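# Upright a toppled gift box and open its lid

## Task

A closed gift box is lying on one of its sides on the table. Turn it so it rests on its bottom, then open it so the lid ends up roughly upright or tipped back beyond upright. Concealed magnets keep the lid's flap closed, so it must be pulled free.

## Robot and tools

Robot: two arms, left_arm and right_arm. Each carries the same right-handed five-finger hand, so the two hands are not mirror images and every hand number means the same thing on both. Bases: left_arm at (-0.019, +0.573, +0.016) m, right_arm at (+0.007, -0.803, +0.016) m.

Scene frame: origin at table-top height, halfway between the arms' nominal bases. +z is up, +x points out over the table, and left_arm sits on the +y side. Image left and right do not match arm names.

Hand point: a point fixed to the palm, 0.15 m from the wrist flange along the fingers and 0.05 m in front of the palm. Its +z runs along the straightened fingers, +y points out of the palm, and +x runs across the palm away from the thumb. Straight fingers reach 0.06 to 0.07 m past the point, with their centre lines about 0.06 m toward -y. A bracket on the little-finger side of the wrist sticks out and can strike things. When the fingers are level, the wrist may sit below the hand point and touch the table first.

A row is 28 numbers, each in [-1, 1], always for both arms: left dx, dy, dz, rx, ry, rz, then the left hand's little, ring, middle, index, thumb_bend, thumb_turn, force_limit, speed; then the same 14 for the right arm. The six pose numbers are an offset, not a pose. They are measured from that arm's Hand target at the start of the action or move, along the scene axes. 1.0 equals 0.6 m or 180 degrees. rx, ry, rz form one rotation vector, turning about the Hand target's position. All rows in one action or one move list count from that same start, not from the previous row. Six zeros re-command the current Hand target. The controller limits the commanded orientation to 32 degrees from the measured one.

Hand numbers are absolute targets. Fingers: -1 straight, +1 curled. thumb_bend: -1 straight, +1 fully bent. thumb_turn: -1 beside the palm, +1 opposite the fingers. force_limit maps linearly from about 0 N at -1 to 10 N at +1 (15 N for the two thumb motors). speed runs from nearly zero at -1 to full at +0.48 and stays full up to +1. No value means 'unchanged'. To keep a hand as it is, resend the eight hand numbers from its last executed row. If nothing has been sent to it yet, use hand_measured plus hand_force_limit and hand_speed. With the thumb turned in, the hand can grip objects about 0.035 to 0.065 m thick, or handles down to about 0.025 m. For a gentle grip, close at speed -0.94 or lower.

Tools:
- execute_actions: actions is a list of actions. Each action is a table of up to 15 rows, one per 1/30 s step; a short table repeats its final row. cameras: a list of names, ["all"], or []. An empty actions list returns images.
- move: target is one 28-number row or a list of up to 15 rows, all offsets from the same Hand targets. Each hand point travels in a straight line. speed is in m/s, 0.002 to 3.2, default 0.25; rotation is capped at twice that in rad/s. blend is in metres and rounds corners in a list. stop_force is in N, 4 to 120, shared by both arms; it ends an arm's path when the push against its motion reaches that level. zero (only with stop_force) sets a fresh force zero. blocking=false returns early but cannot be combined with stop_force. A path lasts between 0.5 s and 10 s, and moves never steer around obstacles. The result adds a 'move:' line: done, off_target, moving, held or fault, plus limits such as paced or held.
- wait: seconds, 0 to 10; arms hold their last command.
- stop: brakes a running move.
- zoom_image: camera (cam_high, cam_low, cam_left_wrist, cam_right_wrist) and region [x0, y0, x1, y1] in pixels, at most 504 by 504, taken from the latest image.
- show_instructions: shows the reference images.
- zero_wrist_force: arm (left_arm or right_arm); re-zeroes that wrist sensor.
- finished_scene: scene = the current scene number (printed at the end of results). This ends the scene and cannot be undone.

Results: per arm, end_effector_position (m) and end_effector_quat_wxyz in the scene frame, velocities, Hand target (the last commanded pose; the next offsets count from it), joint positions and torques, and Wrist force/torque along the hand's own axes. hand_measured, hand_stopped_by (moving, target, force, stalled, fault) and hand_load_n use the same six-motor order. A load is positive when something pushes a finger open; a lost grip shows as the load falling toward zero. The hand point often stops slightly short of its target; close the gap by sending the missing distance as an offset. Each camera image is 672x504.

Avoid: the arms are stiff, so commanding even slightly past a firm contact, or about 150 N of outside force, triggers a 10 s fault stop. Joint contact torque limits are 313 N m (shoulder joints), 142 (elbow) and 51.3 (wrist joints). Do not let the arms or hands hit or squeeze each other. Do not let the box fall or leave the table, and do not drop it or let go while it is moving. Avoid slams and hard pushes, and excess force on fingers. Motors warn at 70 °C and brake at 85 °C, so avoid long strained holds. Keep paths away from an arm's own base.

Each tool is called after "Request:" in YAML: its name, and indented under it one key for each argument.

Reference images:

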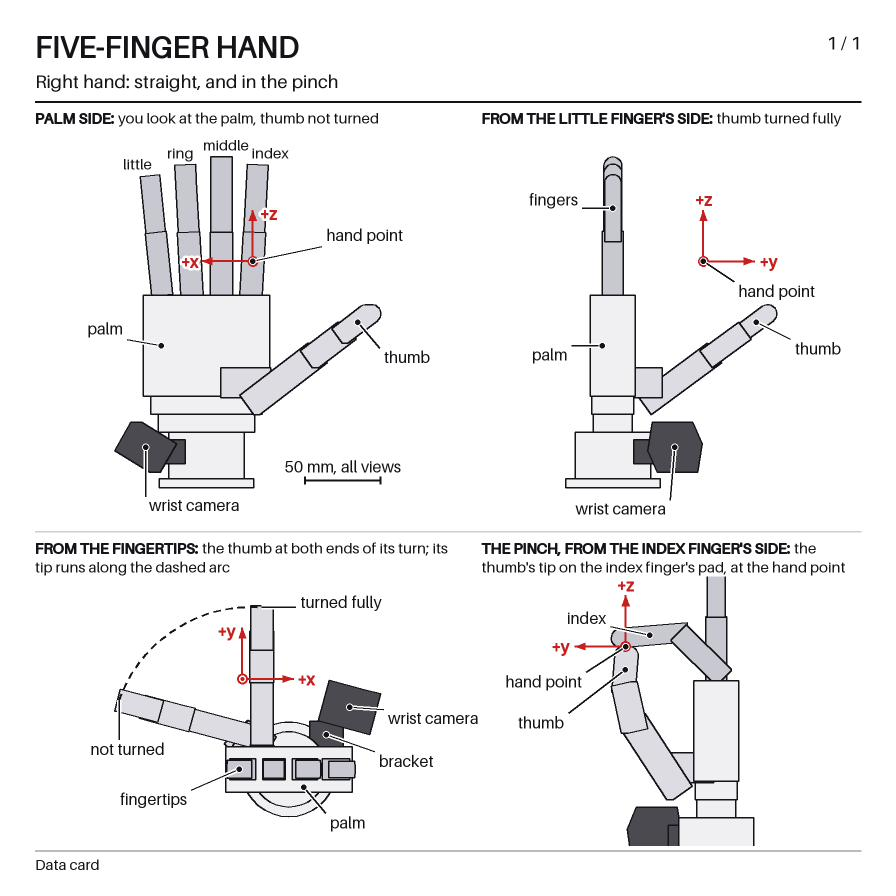

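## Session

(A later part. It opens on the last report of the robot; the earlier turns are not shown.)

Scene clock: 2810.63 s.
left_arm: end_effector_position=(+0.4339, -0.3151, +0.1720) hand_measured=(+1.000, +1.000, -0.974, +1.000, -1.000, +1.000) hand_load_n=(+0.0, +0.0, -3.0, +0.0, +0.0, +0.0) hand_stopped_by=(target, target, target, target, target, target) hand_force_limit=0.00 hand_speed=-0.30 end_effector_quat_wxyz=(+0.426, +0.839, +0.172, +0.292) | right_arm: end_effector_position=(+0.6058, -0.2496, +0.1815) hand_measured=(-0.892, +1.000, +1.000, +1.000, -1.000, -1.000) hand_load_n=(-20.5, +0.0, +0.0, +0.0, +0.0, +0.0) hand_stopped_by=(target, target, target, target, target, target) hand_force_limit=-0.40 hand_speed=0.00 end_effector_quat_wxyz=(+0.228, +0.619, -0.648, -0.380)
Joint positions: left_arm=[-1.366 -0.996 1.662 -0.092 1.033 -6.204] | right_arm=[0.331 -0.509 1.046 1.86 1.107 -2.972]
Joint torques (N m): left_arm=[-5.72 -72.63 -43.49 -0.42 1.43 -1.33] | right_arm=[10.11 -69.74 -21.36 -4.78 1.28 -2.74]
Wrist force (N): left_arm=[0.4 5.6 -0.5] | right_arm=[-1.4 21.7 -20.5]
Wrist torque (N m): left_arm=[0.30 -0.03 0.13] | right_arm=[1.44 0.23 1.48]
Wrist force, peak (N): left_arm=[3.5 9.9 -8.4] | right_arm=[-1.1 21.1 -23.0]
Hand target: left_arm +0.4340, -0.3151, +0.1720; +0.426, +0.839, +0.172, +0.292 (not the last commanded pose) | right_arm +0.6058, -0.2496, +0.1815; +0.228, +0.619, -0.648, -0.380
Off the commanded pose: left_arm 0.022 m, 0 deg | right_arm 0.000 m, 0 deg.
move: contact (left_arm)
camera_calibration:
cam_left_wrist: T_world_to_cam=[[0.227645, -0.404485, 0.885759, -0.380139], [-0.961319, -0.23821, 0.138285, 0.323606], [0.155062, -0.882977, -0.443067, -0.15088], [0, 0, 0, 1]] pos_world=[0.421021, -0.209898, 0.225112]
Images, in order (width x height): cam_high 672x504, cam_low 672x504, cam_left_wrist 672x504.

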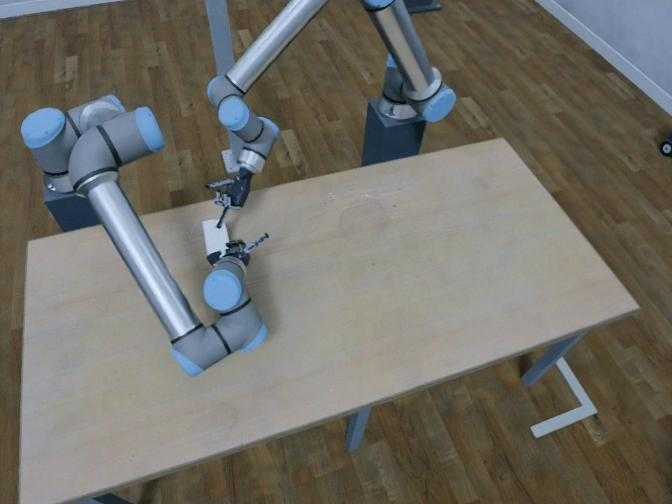

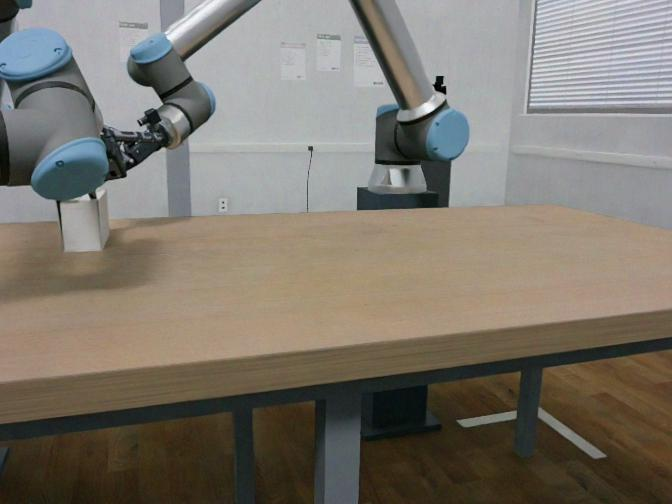

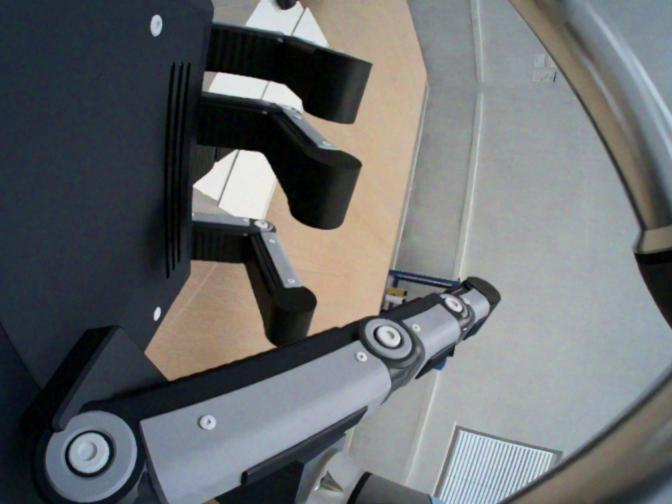

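Request:
move:
  target: [0,-0.058,0.001,0,0,0, 1,1,-1,1,-1,1,0,-0.3, 0,0,0,0,0,0, -0.9,1,1,1,-1,-1,-0.4,0]
  speed: 0.04
  cameras: ["cam_high","cam_low","cam_left_wrist"]

Request:
zoom_image:
  camera: "cam_low"
  region: [20, 130, 150, 260]

Request:
zoom_image:
  camera: "cam_high"
  region: [190, 200, 260, 285]

Request:
zoom_image:
  camera: "cam_left_wrist"
  region: [190, 0, 400, 240]

Scene clock: 2818.07 s.
left_arm: end_effector_position=(+0.4339, -0.3500, +0.1726) hand_measured=(+1.000, +1.000, -0.976, +1.000, -1.000, +1.000) hand_load_n=(+0.0, +0.0, -2.5, +0.0, +0.0, +0.0) hand_stopped_by=(target, target, target, target, target, target) hand_force_limit=0.00 hand_speed=-0.30 end_effector_quat_wxyz=(+0.426, +0.839, +0.172, +0.292) | right_arm: end_effector_position=(+0.6058, -0.2496, +0.1815) hand_measured=(-0.892, +1.000, +1.000, +1.000, -1.000, -1.000) hand_load_n=(-22.0, +0.5, +0.0, +0.0, +0.0, +0.0) hand_stopped_by=(target, target, target, target, target, target) hand_force_limit=-0.40 hand_speed=0.00 end_effector_quat_wxyz=(+0.228, +0.619, -0.648, -0.380)
Joint positions: left_arm=[-1.374 -0.954 1.586 -0.056 1.025 -6.209] | right_arm=[0.331 -0.509 1.046 1.86 1.107 -2.972]
Joint torques (N m): left_arm=[0.07 -85.21 -22.22 -1.59 -0.23 -0.85] | right_arm=[7.88 -82.87 -36.75 -2.6 1.1 -2.49]
Wrist force (N): left_arm=[1.8 5.6 0.3] | right_arm=[-1.3 23.5 -12.3]
Wrist torque (N m): left_arm=[0.30 0.13 0.42] | right_arm=[0.86 -0.36 1.61]
Wrist force, peak (N): left_arm=[5.0 5.9 -1.7] | right_arm=[-1.2 21.8 -21.0]
Hand target: left_arm +0.4340, -0.3499, +0.1726; +0.426, +0.839, +0.172, +0.292 | right_arm +0.6058, -0.2496, +0.1815; +0.228, +0.619, -0.648, -0.380
Off the commanded pose: left_arm 0.000 m, 0 deg | right_arm 0.000 m, 0 deg.
move: done
camera_calibration:
cam_left_wrist: T_world_to_cam=[[0.227645, -0.404485, 0.885759, -0.394787], [-0.961319, -0.23821, 0.138285, 0.315209], [0.155062, -0.882977, -0.443067, -0.18143], [0, 0, 0, 1]] pos_world=[0.421021, -0.244798, 0.225712]
Images, in order (width x height): cam_high 672x504, cam_low 672x504, cam_left_wrist 672x504.

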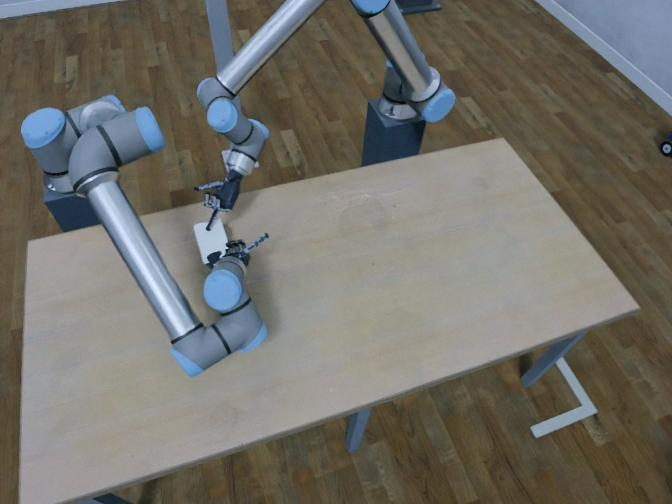

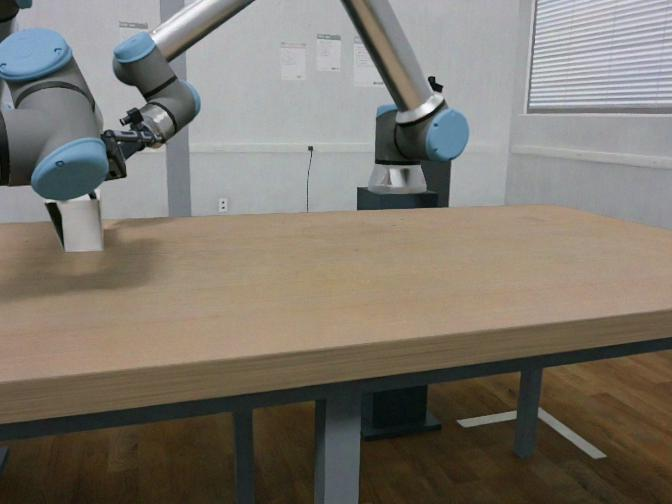

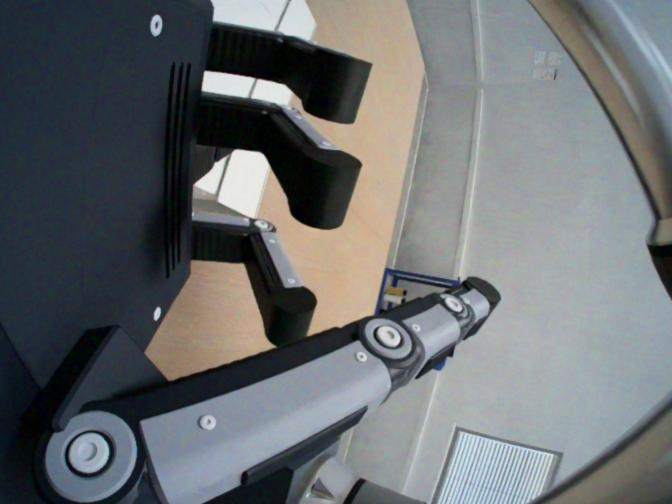

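Scaled by 3.877.

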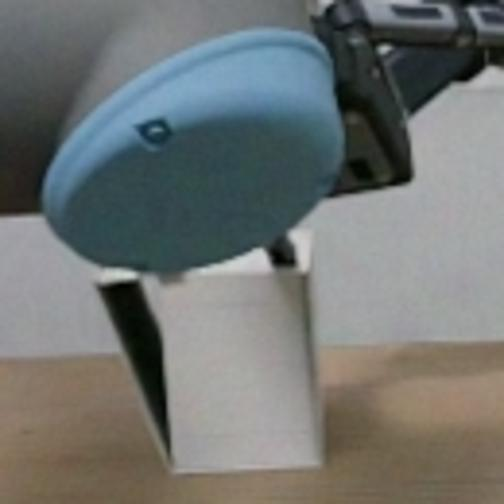

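Scaled by 5.929.

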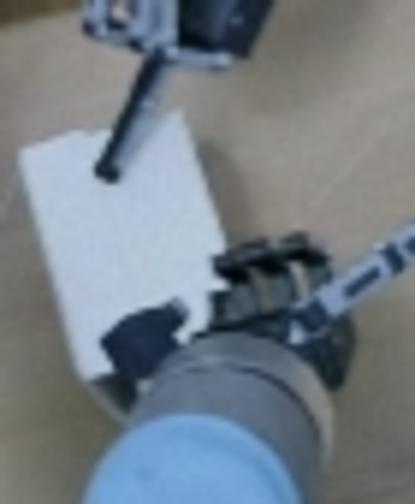

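Scaled by 2.100 from the camera's 672x504 image, which has a finer 960x720 frame.

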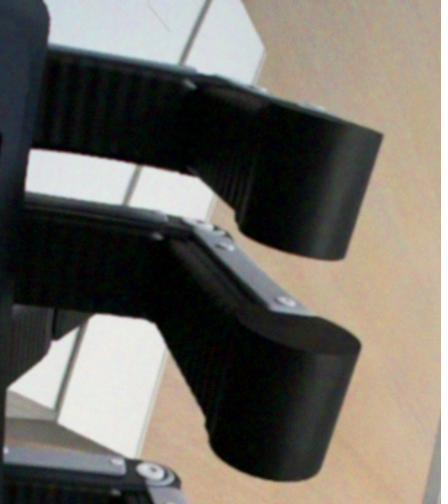

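Request:
move:
  target:
    - [0.003,-0.035,0,0,0,0, 1,1,-1,1,-1,1,0,-0.3, 0,0,0,0,0,0, -0.9,1,1,1,-1,-1,-0.4,0]
    - [0.006,-0.08,-0.015,0,0,0, 1,1,-1,1,-1,1,0,-0.3, 0,0,0,0,0,0, -0.9,1,1,1,-1,-1,-0.4,0]
  speed: 0.05
  blend: 0.01
  cameras: ["cam_high","cam_low","cam_left_wrist"]

Request:
zoom_image:
  camera: "cam_low"
  region: [20, 130, 150, 260]

Request:
zoom_image:
  camera: "cam_high"
  region: [180, 200, 250, 285]

Request:
zoom_image:
  camera: "cam_left_wrist"
  region: [190, 0, 400, 240]

Scene clock: 2828.97 s.
left_arm: end_effector_position=(+0.4375, -0.3980, +0.1637) hand_measured=(+1.000, +1.000, -0.976, +1.000, -1.000, +1.000) hand_load_n=(+0.0, +0.0, +0.0, +0.0, +0.0, +0.5) hand_stopped_by=(target, target, target, target, target, target) hand_force_limit=0.00 hand_speed=-0.30 end_effector_quat_wxyz=(+0.426, +0.839, +0.172, +0.292) end_effector_velocity=(+0.000, +0.002, +0.000) end_effector_angular_velocity=(+0.001, +0.000, +0.000) | right_arm: end_effector_position=(+0.6058, -0.2496, +0.1815) hand_measured=(-0.892, +1.000, +1.000, +1.000, -1.000, -1.000) hand_load_n=(-23.0, +0.0, +0.0, +0.0, +0.0, +0.0) hand_stopped_by=(target, target, target, target, target, target) hand_force_limit=-0.40 hand_speed=0.00 end_effector_quat_wxyz=(+0.228, +0.619, -0.648, -0.380)
Joint positions: left_arm=[-1.38 -0.882 1.477 -0.016 1.02 -6.213] | right_arm=[0.331 -0.509 1.046 1.86 1.107 -2.972]
Joint velocities: left_arm=[0 -0.004 0.006 -0.002 0 0] | right_arm=[within noise]
Joint torques (N m): left_arm=[-3.15 -93.32 -26.91 -1.06 -1.44 -1.09] | right_arm=[0.97 -96.76 -34.18 -2.21 1.74 -2.67]
Wrist force (N): left_arm=[0.2 3.6 1.4] | right_arm=[-5.4 23.7 -14.2]
Wrist torque (N m): left_arm=[0.33 -0.09 0.30] | right_arm=[0.95 -0.34 1.41]
Wrist force, peak (N): left_arm=[2.0 6.1 0.6] | right_arm=[-7.0 23.5 -14.9]
Hand target: left_arm +0.4376, -0.3979, +0.1636; +0.426, +0.839, +0.172, +0.292 | right_arm +0.6058, -0.2496, +0.1815; +0.228, +0.619, -0.648, -0.380
Off the commanded pose: left_arm 0.000 m, 0 deg | right_arm 0.000 m, 0 deg.
move: done
camera_calibration:
cam_left_wrist: T_world_to_cam=[[0.227645, -0.404485, 0.885759, -0.40705], [-0.961319, -0.23821, 0.138285, 0.30848], [0.155062, -0.882977, -0.443067, -0.228359], [0, 0, 0, 1]] pos_world=[0.424621, -0.292798, 0.216712]
Images, in order (width x height): cam_high 672x504, cam_low 672x504, cam_left_wrist 672x504.

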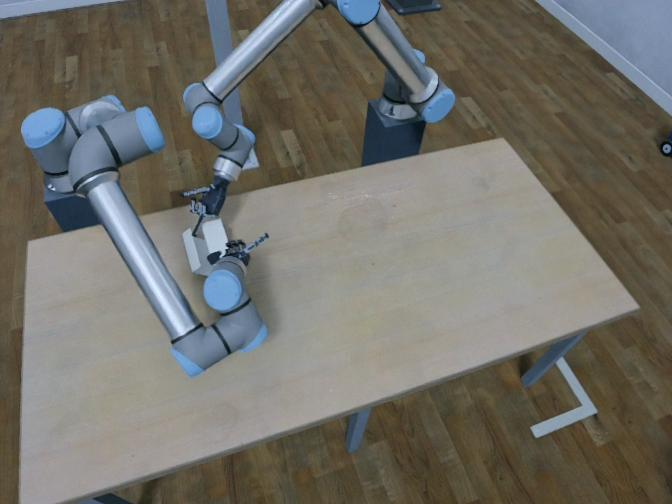

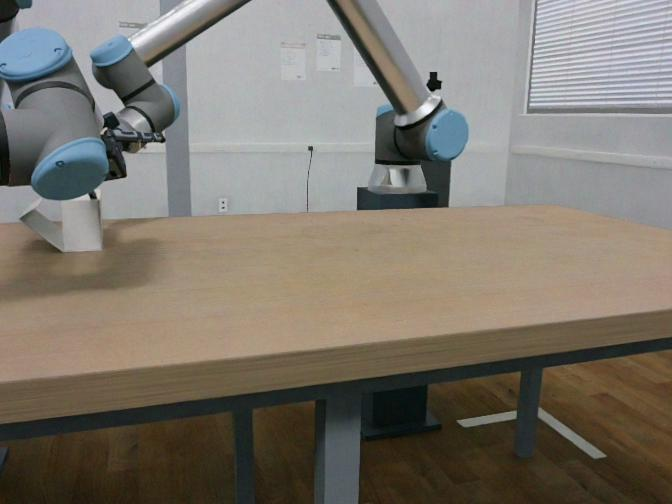

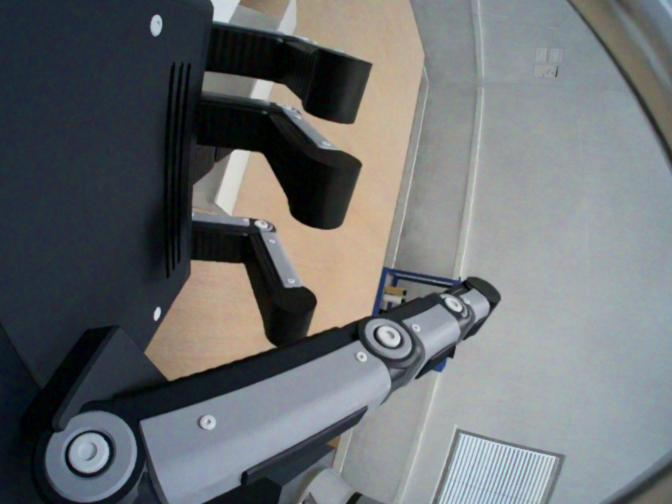

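Scaled by 3.877.

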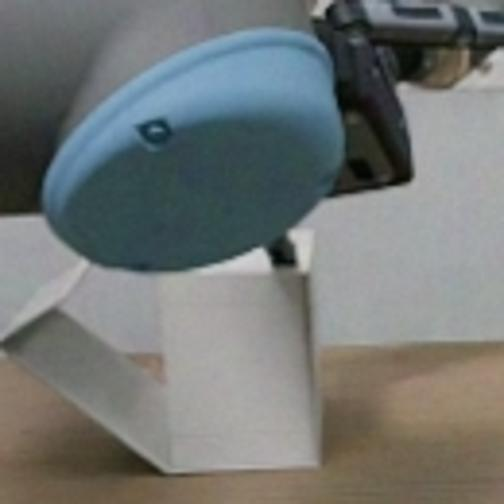

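Scaled by 5.929.

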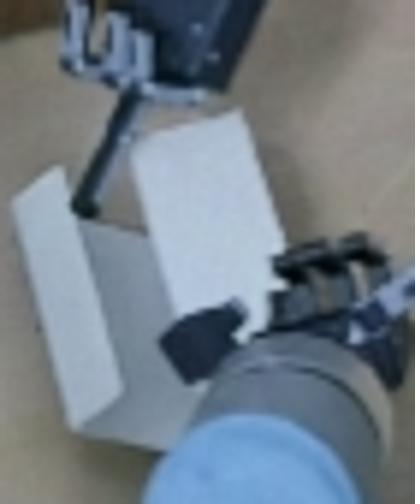

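Scaled by 2.100 from the camera's 672x504 image, which has a finer 960x720 frame.

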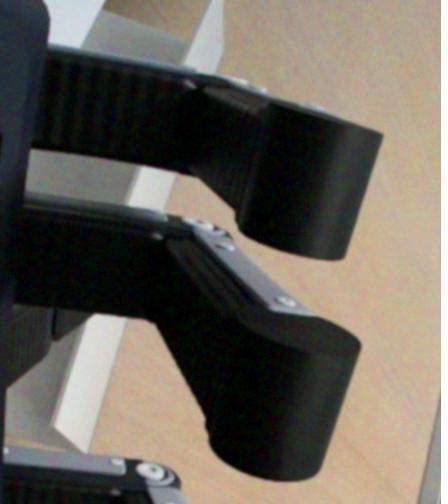

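Request:
move:
  target:
    - [0,-0.008,-0.05,0,0,0, 1,1,-1,1,-1,1,0,-0.3, 0,0,0,0,0,0, -0.9,1,1,1,-1,-1,-0.4,0]
    - [0,-0.035,-0.1,0,0,0, 1,1,-1,1,-1,1,0,-0.3, 0,0,0,0,0,0, -0.9,1,1,1,-1,-1,-0.4,0]
    - [0,-0.04,-0.125,0,0,0, 1,1,-1,1,-1,1,0,-0.3, 0,0,0,0,0,0, -0.9,1,1,1,-1,-1,-0.4,0]
  speed: 0.05
  blend: 0.005
  stop_force: 8
  cameras: ["cam_high","cam_low","cam_left_wrist"]

Request:
zoom_image:
  camera: "cam_low"
  region: [20, 130, 150, 260]

Request:
zoom_image:
  camera: "cam_high"
  region: [180, 200, 250, 285]

Scene clock: 2840.37 s.
left_arm: end_effector_position=(+0.4377, -0.3999, +0.1510) hand_measured=(+1.000, +1.000, -0.976, +1.000, -1.000, +1.000) hand_load_n=(+0.0, +0.0, +0.0, +0.0, +0.0, +0.0) hand_stopped_by=(target, target, target, target, target, target) hand_force_limit=0.00 hand_speed=-0.30 end_effector_quat_wxyz=(+0.426, +0.839, +0.172, +0.293) | right_arm: end_effector_position=(+0.6058, -0.2496, +0.1815) hand_measured=(-0.892, +1.000, +1.000, +1.000, -1.000, -1.000) hand_load_n=(-23.0, +0.0, +0.0, +0.0, +0.0, +0.0) hand_stopped_by=(target, target, target, target, target, target) hand_force_limit=-0.40 hand_speed=0.00 end_effector_quat_wxyz=(+0.228, +0.619, -0.648, -0.380)
Joint positions: left_arm=[-1.381 -0.868 1.478 -0.031 1.02 -6.214] | right_arm=[0.331 -0.509 1.046 1.86 1.107 -2.972]
Joint torques (N m): left_arm=[15.81 -75.45 -27.33 -1.17 1.72 1.8] | right_arm=[-6.82 -97.7 -24.45 -2.24 1.51 -2.56]
Wrist force (N): left_arm=[-0.1 4.0 1.4] | right_arm=[-1.5 23.5 -16.5]
Wrist torque (N m): left_arm=[0.29 -0.08 0.28] | right_arm=[1.04 -0.11 1.62]
Wrist force, peak (N): left_arm=[6.1 30.1 -6.0] | right_arm=[-1.7 23.8 -16.6]
Hand target: left_arm +0.4377, -0.3999, +0.1510; +0.426, +0.839, +0.172, +0.293 (not the last commanded pose) | right_arm +0.6058, -0.2496, +0.1815; +0.228, +0.619, -0.648, -0.380
Off the commanded pose: left_arm 0.066 m, 0 deg | right_arm 0.000 m, 0 deg.
move: contact (left_arm); path passed 0 of 3 targets
camera_calibration:
cam_left_wrist: T_world_to_cam=[[0.227662, -0.404358, 0.885813, -0.396572], [-0.961282, -0.238384, 0.138241, 0.309822], [0.155265, -0.882988, -0.442973, -0.235787], [0, 0, 0, 1]] pos_world=[0.42472, -0.294697, 0.204012]
Images, in order (width x height): cam_high 672x504, cam_low 672x504, cam_left_wrist 672x504.

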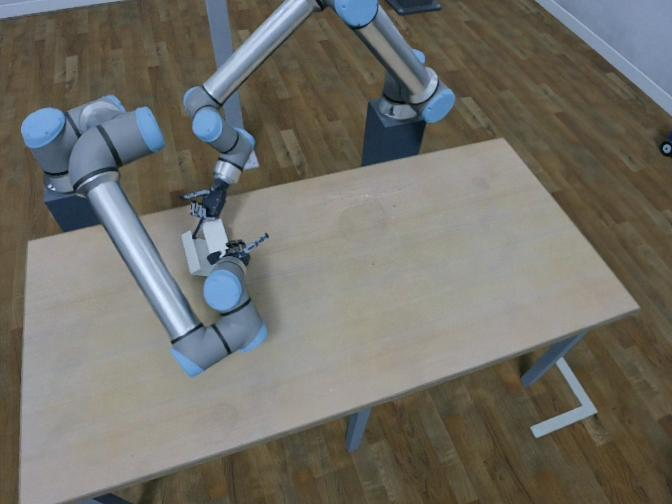

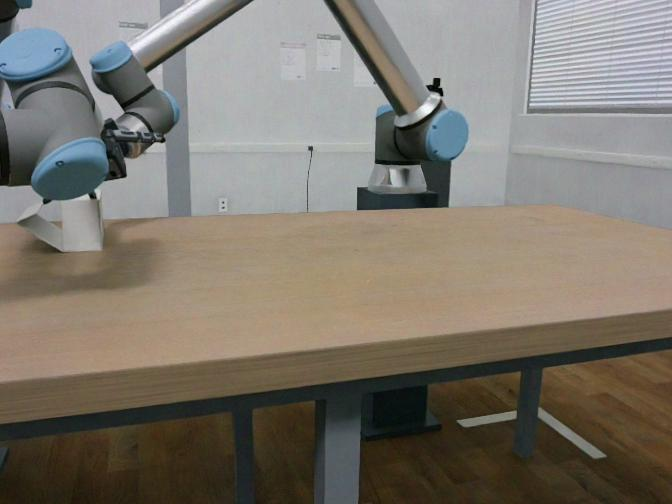

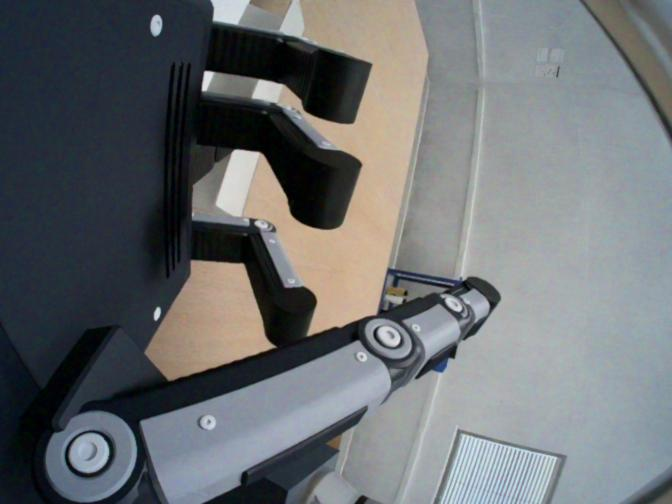

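Scaled by 3.877.

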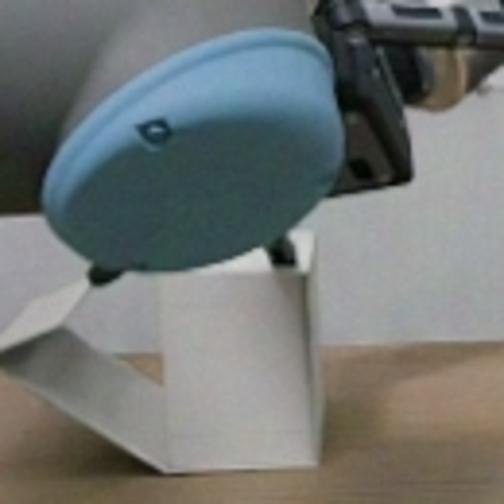

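Scaled by 5.929.

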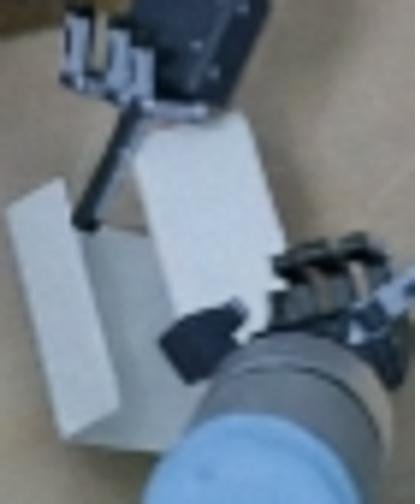

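Request:
move:
  target:
    - [-0.02,0.0,0.1,0,0,0, 1,1,-1,1,-1,1,0,-0.3, 0,0,0.12,0,0,0, -0.9,1,1,1,-1,-1,-0.4,0]
    - [-0.05,0.05,0.12,0,0,0, 1,1,-1,1,-1,1,0,-0.3, -0.04,-0.3,0.1,0,0,0, 1,1,1,-1,-1,1,-0.4,0]
  speed: 0.12
  cameras: ["cam_high","cam_low","cam_right_wrist"]

Request:
zoom_image:
  camera: "cam_low"
  region: [0, 100, 160, 260]

Request:
zoom_image:
  camera: "cam_high"
  region: [170, 200, 250, 290]

Request:
zoom_image:
  camera: "cam_right_wrist"
  region: [150, 0, 450, 300]

Scene clock: 2880.07 s.
left_arm: end_effector_position=(+0.4077, -0.3699, +0.2230) hand_measured=(+1.000, +1.000, -0.976, +1.000, -1.000, +1.000) hand_load_n=(+0.0, +0.0, +0.0, +0.0, +0.0, +0.0) hand_stopped_by=(target, target, target, target, target, target) hand_force_limit=0.00 hand_speed=-0.30 end_effector_quat_wxyz=(+0.426, +0.839, +0.172, +0.293) | right_arm: end_effector_position=(+0.5818, -0.4296, +0.2415) hand_measured=(+1.000, +1.000, +1.000, -1.000, -1.000, +1.000) hand_load_n=(+0.0, +0.0, +0.0, +0.0, +0.0, +0.0) hand_stopped_by=(target, target, target, target, target, target) hand_force_limit=-0.40 hand_speed=0.00 end_effector_quat_wxyz=(+0.228, +0.619, -0.648, -0.380)
Joint positions: left_arm=[-1.413 -0.985 1.536 0.039 0.993 -6.234] | right_arm=[0.141 -0.714 1.349 1.813 1.25 -3.107]
Joint torques (N m): left_arm=[14.95 -68.84 -48.13 2.11 0.91 1.81] | right_arm=[-5.68 -71.48 -30.36 6.38 -0.31 2.99]
Wrist force (N): left_arm=[-0.1 3.2 1.5] | right_arm=[5.5 6.8 -0.5]
Wrist torque (N m): left_arm=[0.27 -0.03 0.26] | right_arm=[0.98 -0.93 0.75]
Wrist force, peak (N): left_arm=[0.3 4.5 0.7] | right_arm=[-1.7 23.9 -16.6]
Hand target: left_arm +0.4077, -0.3699, +0.2230; +0.426, +0.839, +0.172, +0.293 | right_arm +0.5818, -0.4296, +0.2415; +0.228, +0.619, -0.648, -0.380
Off the commanded pose: left_arm 0.000 m, 0 deg | right_arm 0.000 m, 0 deg.
move: done
camera_calibration:
cam_right_wrist: T_world_to_cam=[[-0.607999, -0.308057, 0.731736, 0.0381629], [0.380532, 0.695821, 0.609121, -0.0633749], [-0.696801, 0.648795, -0.305833, 0.877204], [0, 0, 0, 1]] pos_world=[0.658556, -0.513271, 0.278956]
Images, in order (width x height): cam_high 672x504, cam_low 672x504, cam_right_wrist 672x504.

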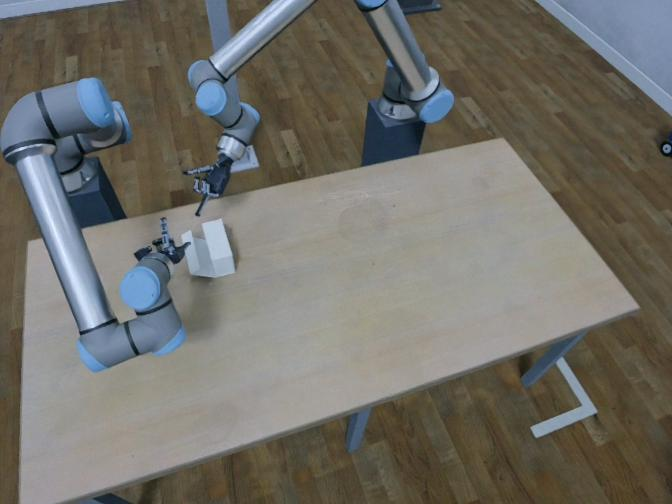

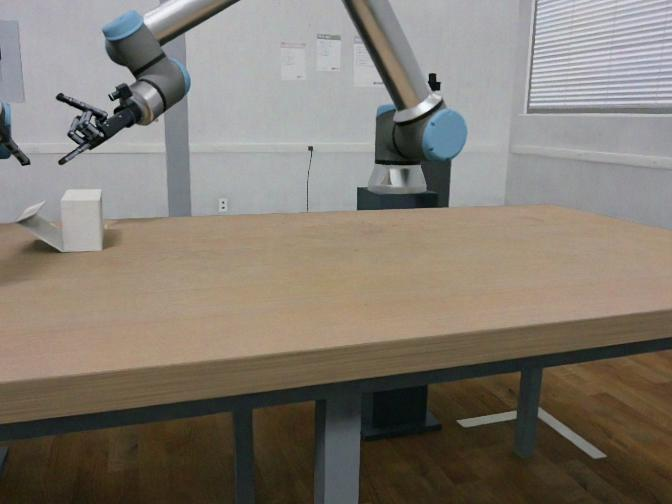

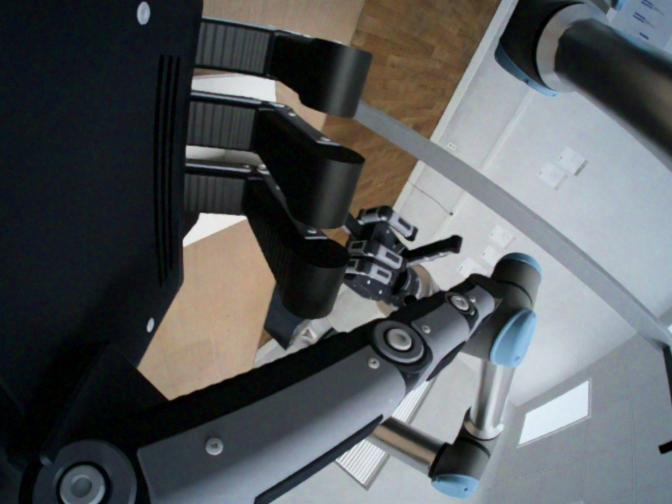

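Scaled by 3.150.

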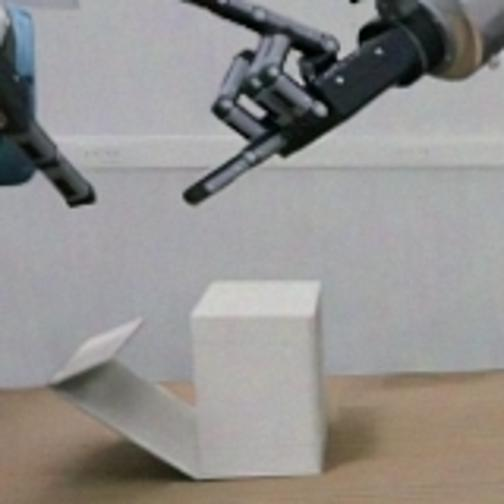

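Scaled by 5.600.

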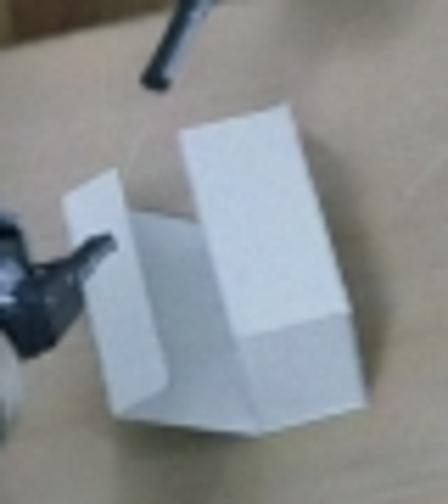

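Scaled by 1.680 from the camera's 672x504 image, which has a finer 960x720 frame.

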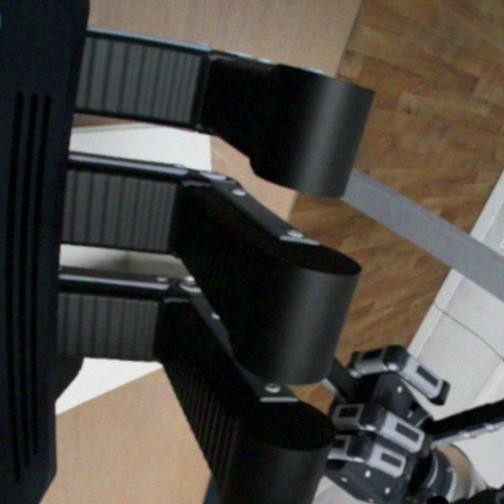

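Request:
move:
  target:
    - [0,0,0,0,0,0, 1,1,-1,1,-1,1,0,-0.3, -0.04,-0.042,-0.05,0,0,0, 1,1,1,-1,-1,1,-0.4,0]
    - [0,0,0,0,0,0, 1,1,-1,1,-1,1,0,-0.3, -0.04,-0.042,-0.13,0,0,0, 1,1,1,-1,-1,1,-0.4,0]
    - [0,0,0,0,0,0, 1,1,-1,1,-1,1,0,-0.3, -0.04,-0.055,-0.22,0,0,0, 1,1,1,-1,-1,1,-0.4,0]
  speed: 0.06
  stop_force: 10
  cameras: ["cam_high","cam_low","cam_right_wrist"]

Request:
zoom_image:
  camera: "cam_low"
  region: [0, 100, 160, 260]

Request:
zoom_image:
  camera: "cam_high"
  region: [170, 200, 250, 290]

Scene clock: 2899.03 s.
left_arm: end_effector_position=(+0.4077, -0.3699, +0.2230) hand_measured=(+1.000, +1.000, -0.976, +1.000, -1.000, +1.000) hand_load_n=(+0.0, +0.0, +0.0, +0.0, -0.5, +0.0) hand_stopped_by=(target, target, target, target, target, target) hand_force_limit=0.00 hand_speed=-0.30 end_effector_quat_wxyz=(+0.426, +0.839, +0.172, +0.293) | right_arm: end_effector_position=(+0.5578, -0.4626, +0.1095) hand_measured=(+1.000, +1.000, +1.000, -1.000, -1.000, +1.000) hand_load_n=(+0.0, +0.0, +0.0, +0.0, +0.0, +0.0) hand_stopped_by=(target, target, target, target, target, target) hand_force_limit=-0.40 hand_speed=0.00 end_effector_quat_wxyz=(+0.228, +0.619, -0.648, -0.380)
Joint positions: left_arm=[-1.413 -0.985 1.536 0.039 0.993 -6.234] | right_arm=[0.105 -0.61 1.439 1.627 1.278 -3.131]
Joint torques (N m): left_arm=[15.98 -69.94 -47.98 2.2 0.69 1.8] | right_arm=[11.77 -104.17 -27.39 7.06 -1.27 2.69]
Wrist force (N): left_arm=[0.1 3.5 1.2] | right_arm=[5.3 7.0 -0.7]
Wrist torque (N m): left_arm=[0.33 -0.05 0.28] | right_arm=[1.05 -0.93 0.87]
Wrist force, peak (N): left_arm=[0.0 3.7 1.6] | right_arm=[5.5 7.7 -1.3]
Hand target: left_arm +0.4077, -0.3699, +0.2230; +0.426, +0.839, +0.172, +0.293 | right_arm +0.5578, -0.4626, +0.1095; +0.228, +0.619, -0.648, -0.380
Off the commanded pose: left_arm 0.000 m, 0 deg | right_arm 0.000 m, 0 deg.
move: done
camera_calibration:
cam_right_wrist: T_world_to_cam=[[-0.607978, -0.308078, 0.731745, 0.109968], [0.380484, 0.695865, 0.609101, 0.0491816], [-0.696847, 0.648737, -0.305852, 0.841522], [0, 0, 0, 1]] pos_world=[0.634557, -0.546271, 0.146956]
Images, in order (width x height): cam_high 672x504, cam_low 672x504, cam_right_wrist 672x504.

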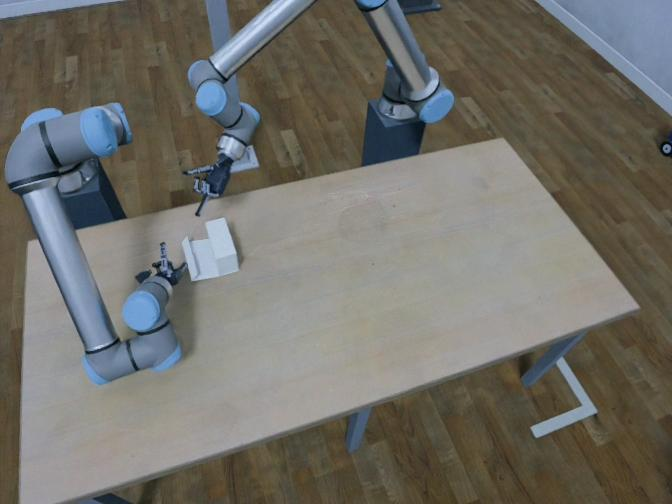

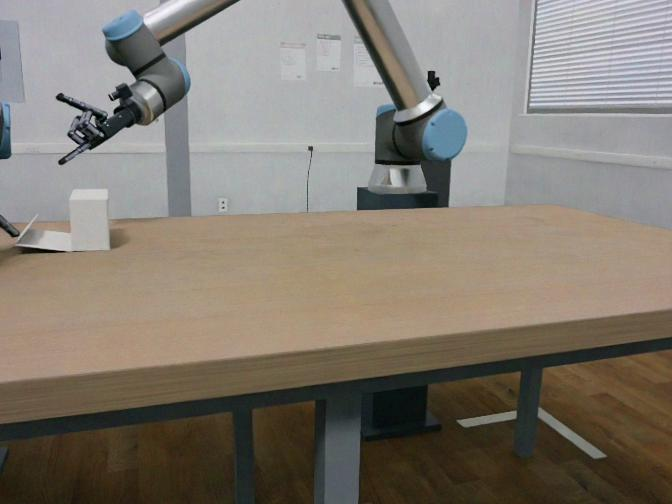

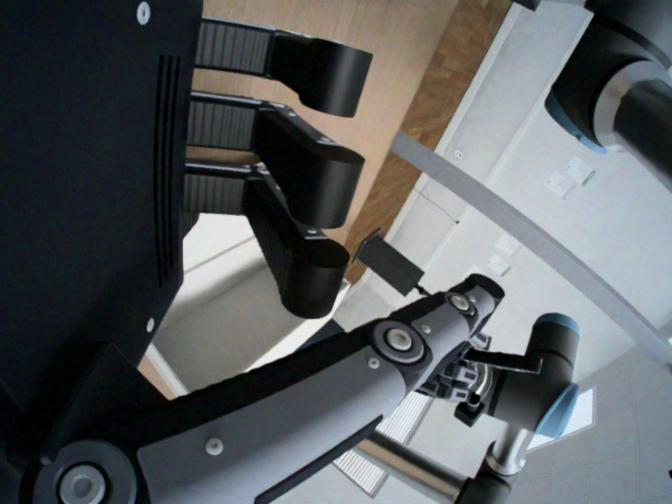

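Scaled by 3.150.

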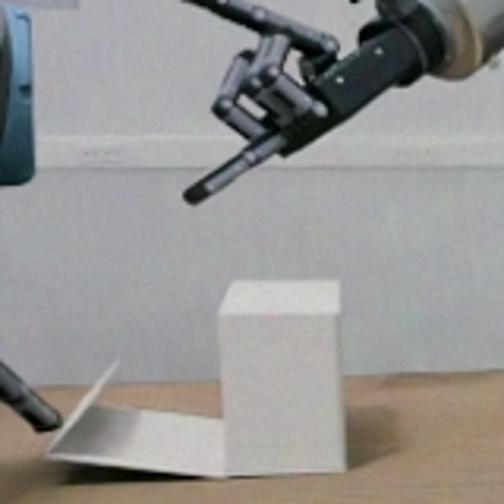

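Scaled by 5.600.

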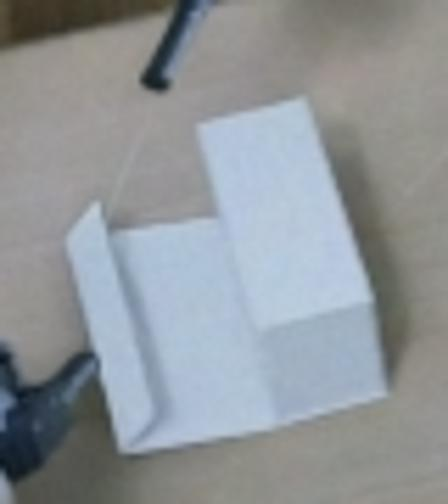

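Request:
move:
  target:
    - [-0.0433,0.0717,0,0,0,0, 1,1,-1,1,-1,1,0,-0.3, 0,0,0.2,0,0,0, 1,1,1,-1,-1,1,-0.4,0]
    - [-0.0433,0.0717,-0.07,0,0,0, 1,1,-1,1,-1,1,0,-0.3, 0.17,0.224,0.2,0,0,0, 1,1,1,-1,-1,1,-0.4,0]
    - [-0.0433,0.0717,-0.145,0,0,0, 1,1,-1,1,-1,1,0,-0.3, 0.17,0.224,0.06,0,0,0, 1,1,1,-1,-1,1,-0.4,0]
  speed: 0.12
  cameras: ["cam_high","cam_low","cam_right_wrist","cam_left_wrist"]

Request:
zoom_image:
  camera: "cam_low"
  region: [0, 100, 160, 260]

Request:
zoom_image:
  camera: "cam_high"
  region: [170, 200, 250, 290]

Request:
zoom_image:
  camera: "cam_left_wrist"
  region: [190, 0, 400, 240]

Scene clock: 2933.00 s.
left_arm: end_effector_position=(+0.3817, -0.3267, +0.1358) hand_measured=(+1.000, +1.000, -0.976, +1.000, -1.000, +1.000) hand_load_n=(+0.0, +0.0, +0.0, +0.0, +0.0, +0.0) hand_stopped_by=(target, target, target, target, target, target) hand_force_limit=0.00 hand_speed=-0.30 end_effector_quat_wxyz=(+0.426, +0.839, +0.172, +0.293) | right_arm: end_effector_position=(+0.6598, -0.3282, +0.1454) hand_measured=(+1.000, +1.000, +1.000, -1.000, -1.000, +1.000) hand_load_n=(+0.0, +0.0, +0.0, +0.0, -0.5, +0.0) hand_stopped_by=(target, target, target, target, target, target) hand_force_limit=-0.40 hand_speed=0.00 end_effector_quat_wxyz=(+0.228, +0.619, -0.648, -0.380)
Joint positions: left_arm=[-1.441 -0.965 1.692 -0.127 0.97 -6.253] | right_arm=[0.236 -0.453 1.006 1.872 1.178 -3.042]
Joint torques (N m): left_arm=[11.1 -88 -42.07 2.82 0.84 0.01] | right_arm=[-3.33 -115.95 -37.58 6.63 0.99 -2.04]
Wrist force (N): left_arm=[0.3 3.7 1.4] | right_arm=[4.8 7.0 -0.4]
Wrist torque (N m): left_arm=[0.34 -0.10 0.30] | right_arm=[0.98 -0.93 0.75]
Wrist force, peak (N): left_arm=[0.5 4.6 1.1] | right_arm=[6.5 7.6 -0.4]
Hand target: left_arm +0.3817, -0.3268, +0.1360; +0.426, +0.839, +0.172, +0.293 | right_arm +0.6598, -0.3282, +0.1455; +0.228, +0.619, -0.648, -0.380
Off the commanded pose: left_arm 0.000 m, 0 deg | right_arm 0.000 m, 0 deg.
move: done
camera_calibration:
cam_left_wrist: T_world_to_cam=[[0.227739, -0.40456, 0.885701, -0.340923], [-0.961279, -0.238361, 0.138297, 0.275617], [0.155167, -0.882901, -0.44318, -0.169067], [0, 0, 0, 1]] pos_world=[0.36882, -0.221497, 0.188912]
cam_right_wrist: T_world_to_cam=[[-0.607978, -0.308078, 0.731745, 0.187118], [0.380484, 0.695865, 0.609101, -0.105019], [-0.696847, 0.648737, -0.305852, 0.83639], [0, 0, 0, 1]] pos_world=[0.736557, -0.411871, 0.182856]

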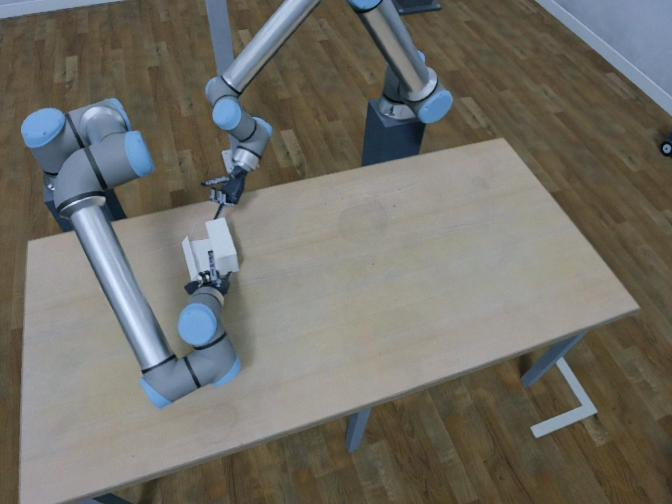

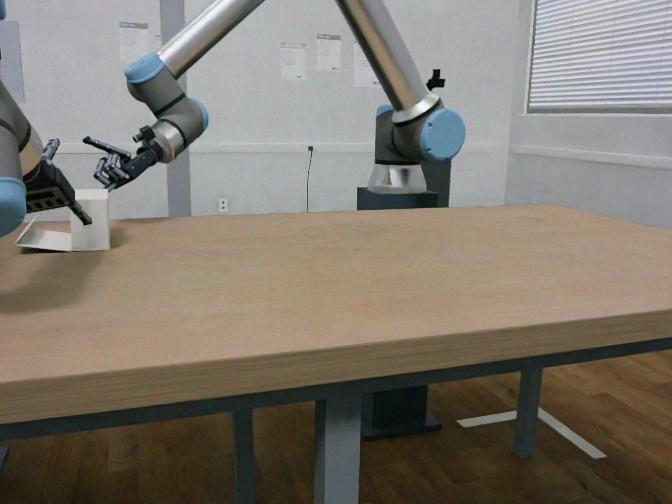

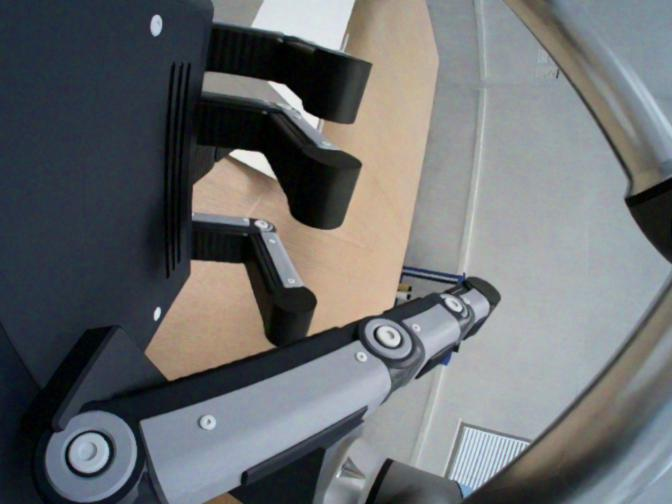

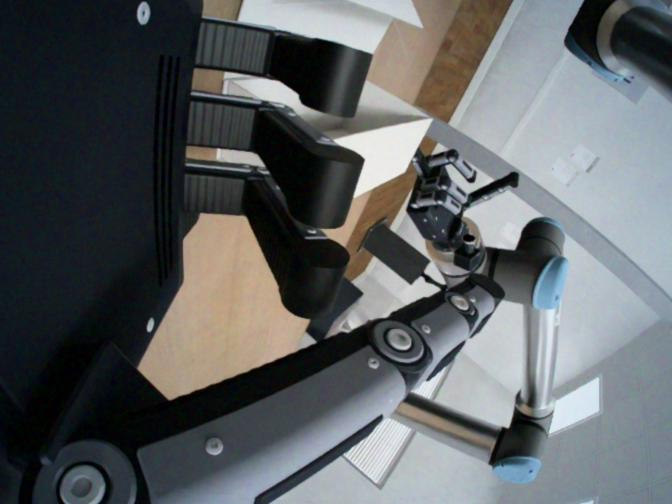

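Scaled by 3.150.

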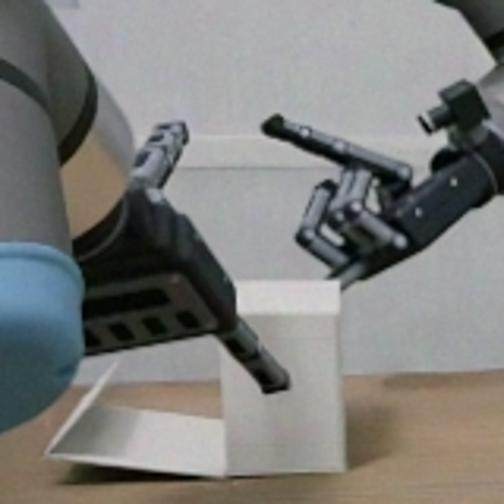

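Scaled by 5.600.

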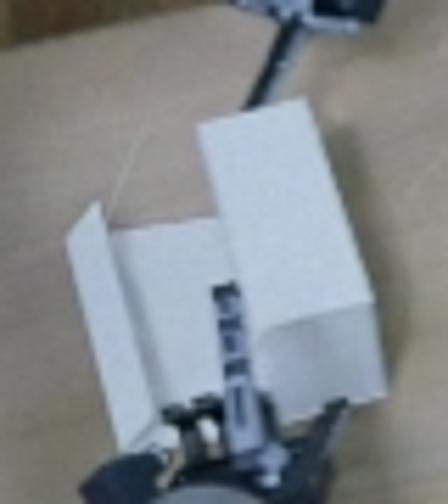

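Scaled by 2.100 from the camera's 672x504 image, which has a finer 960x720 frame.

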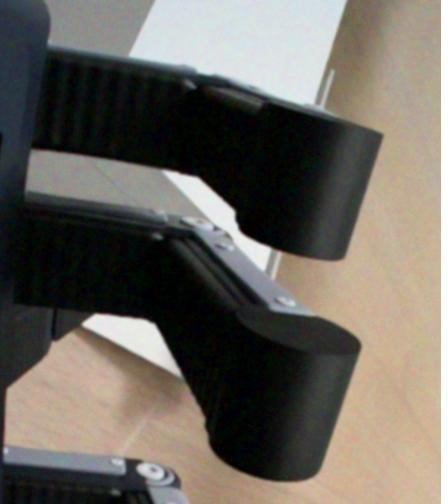

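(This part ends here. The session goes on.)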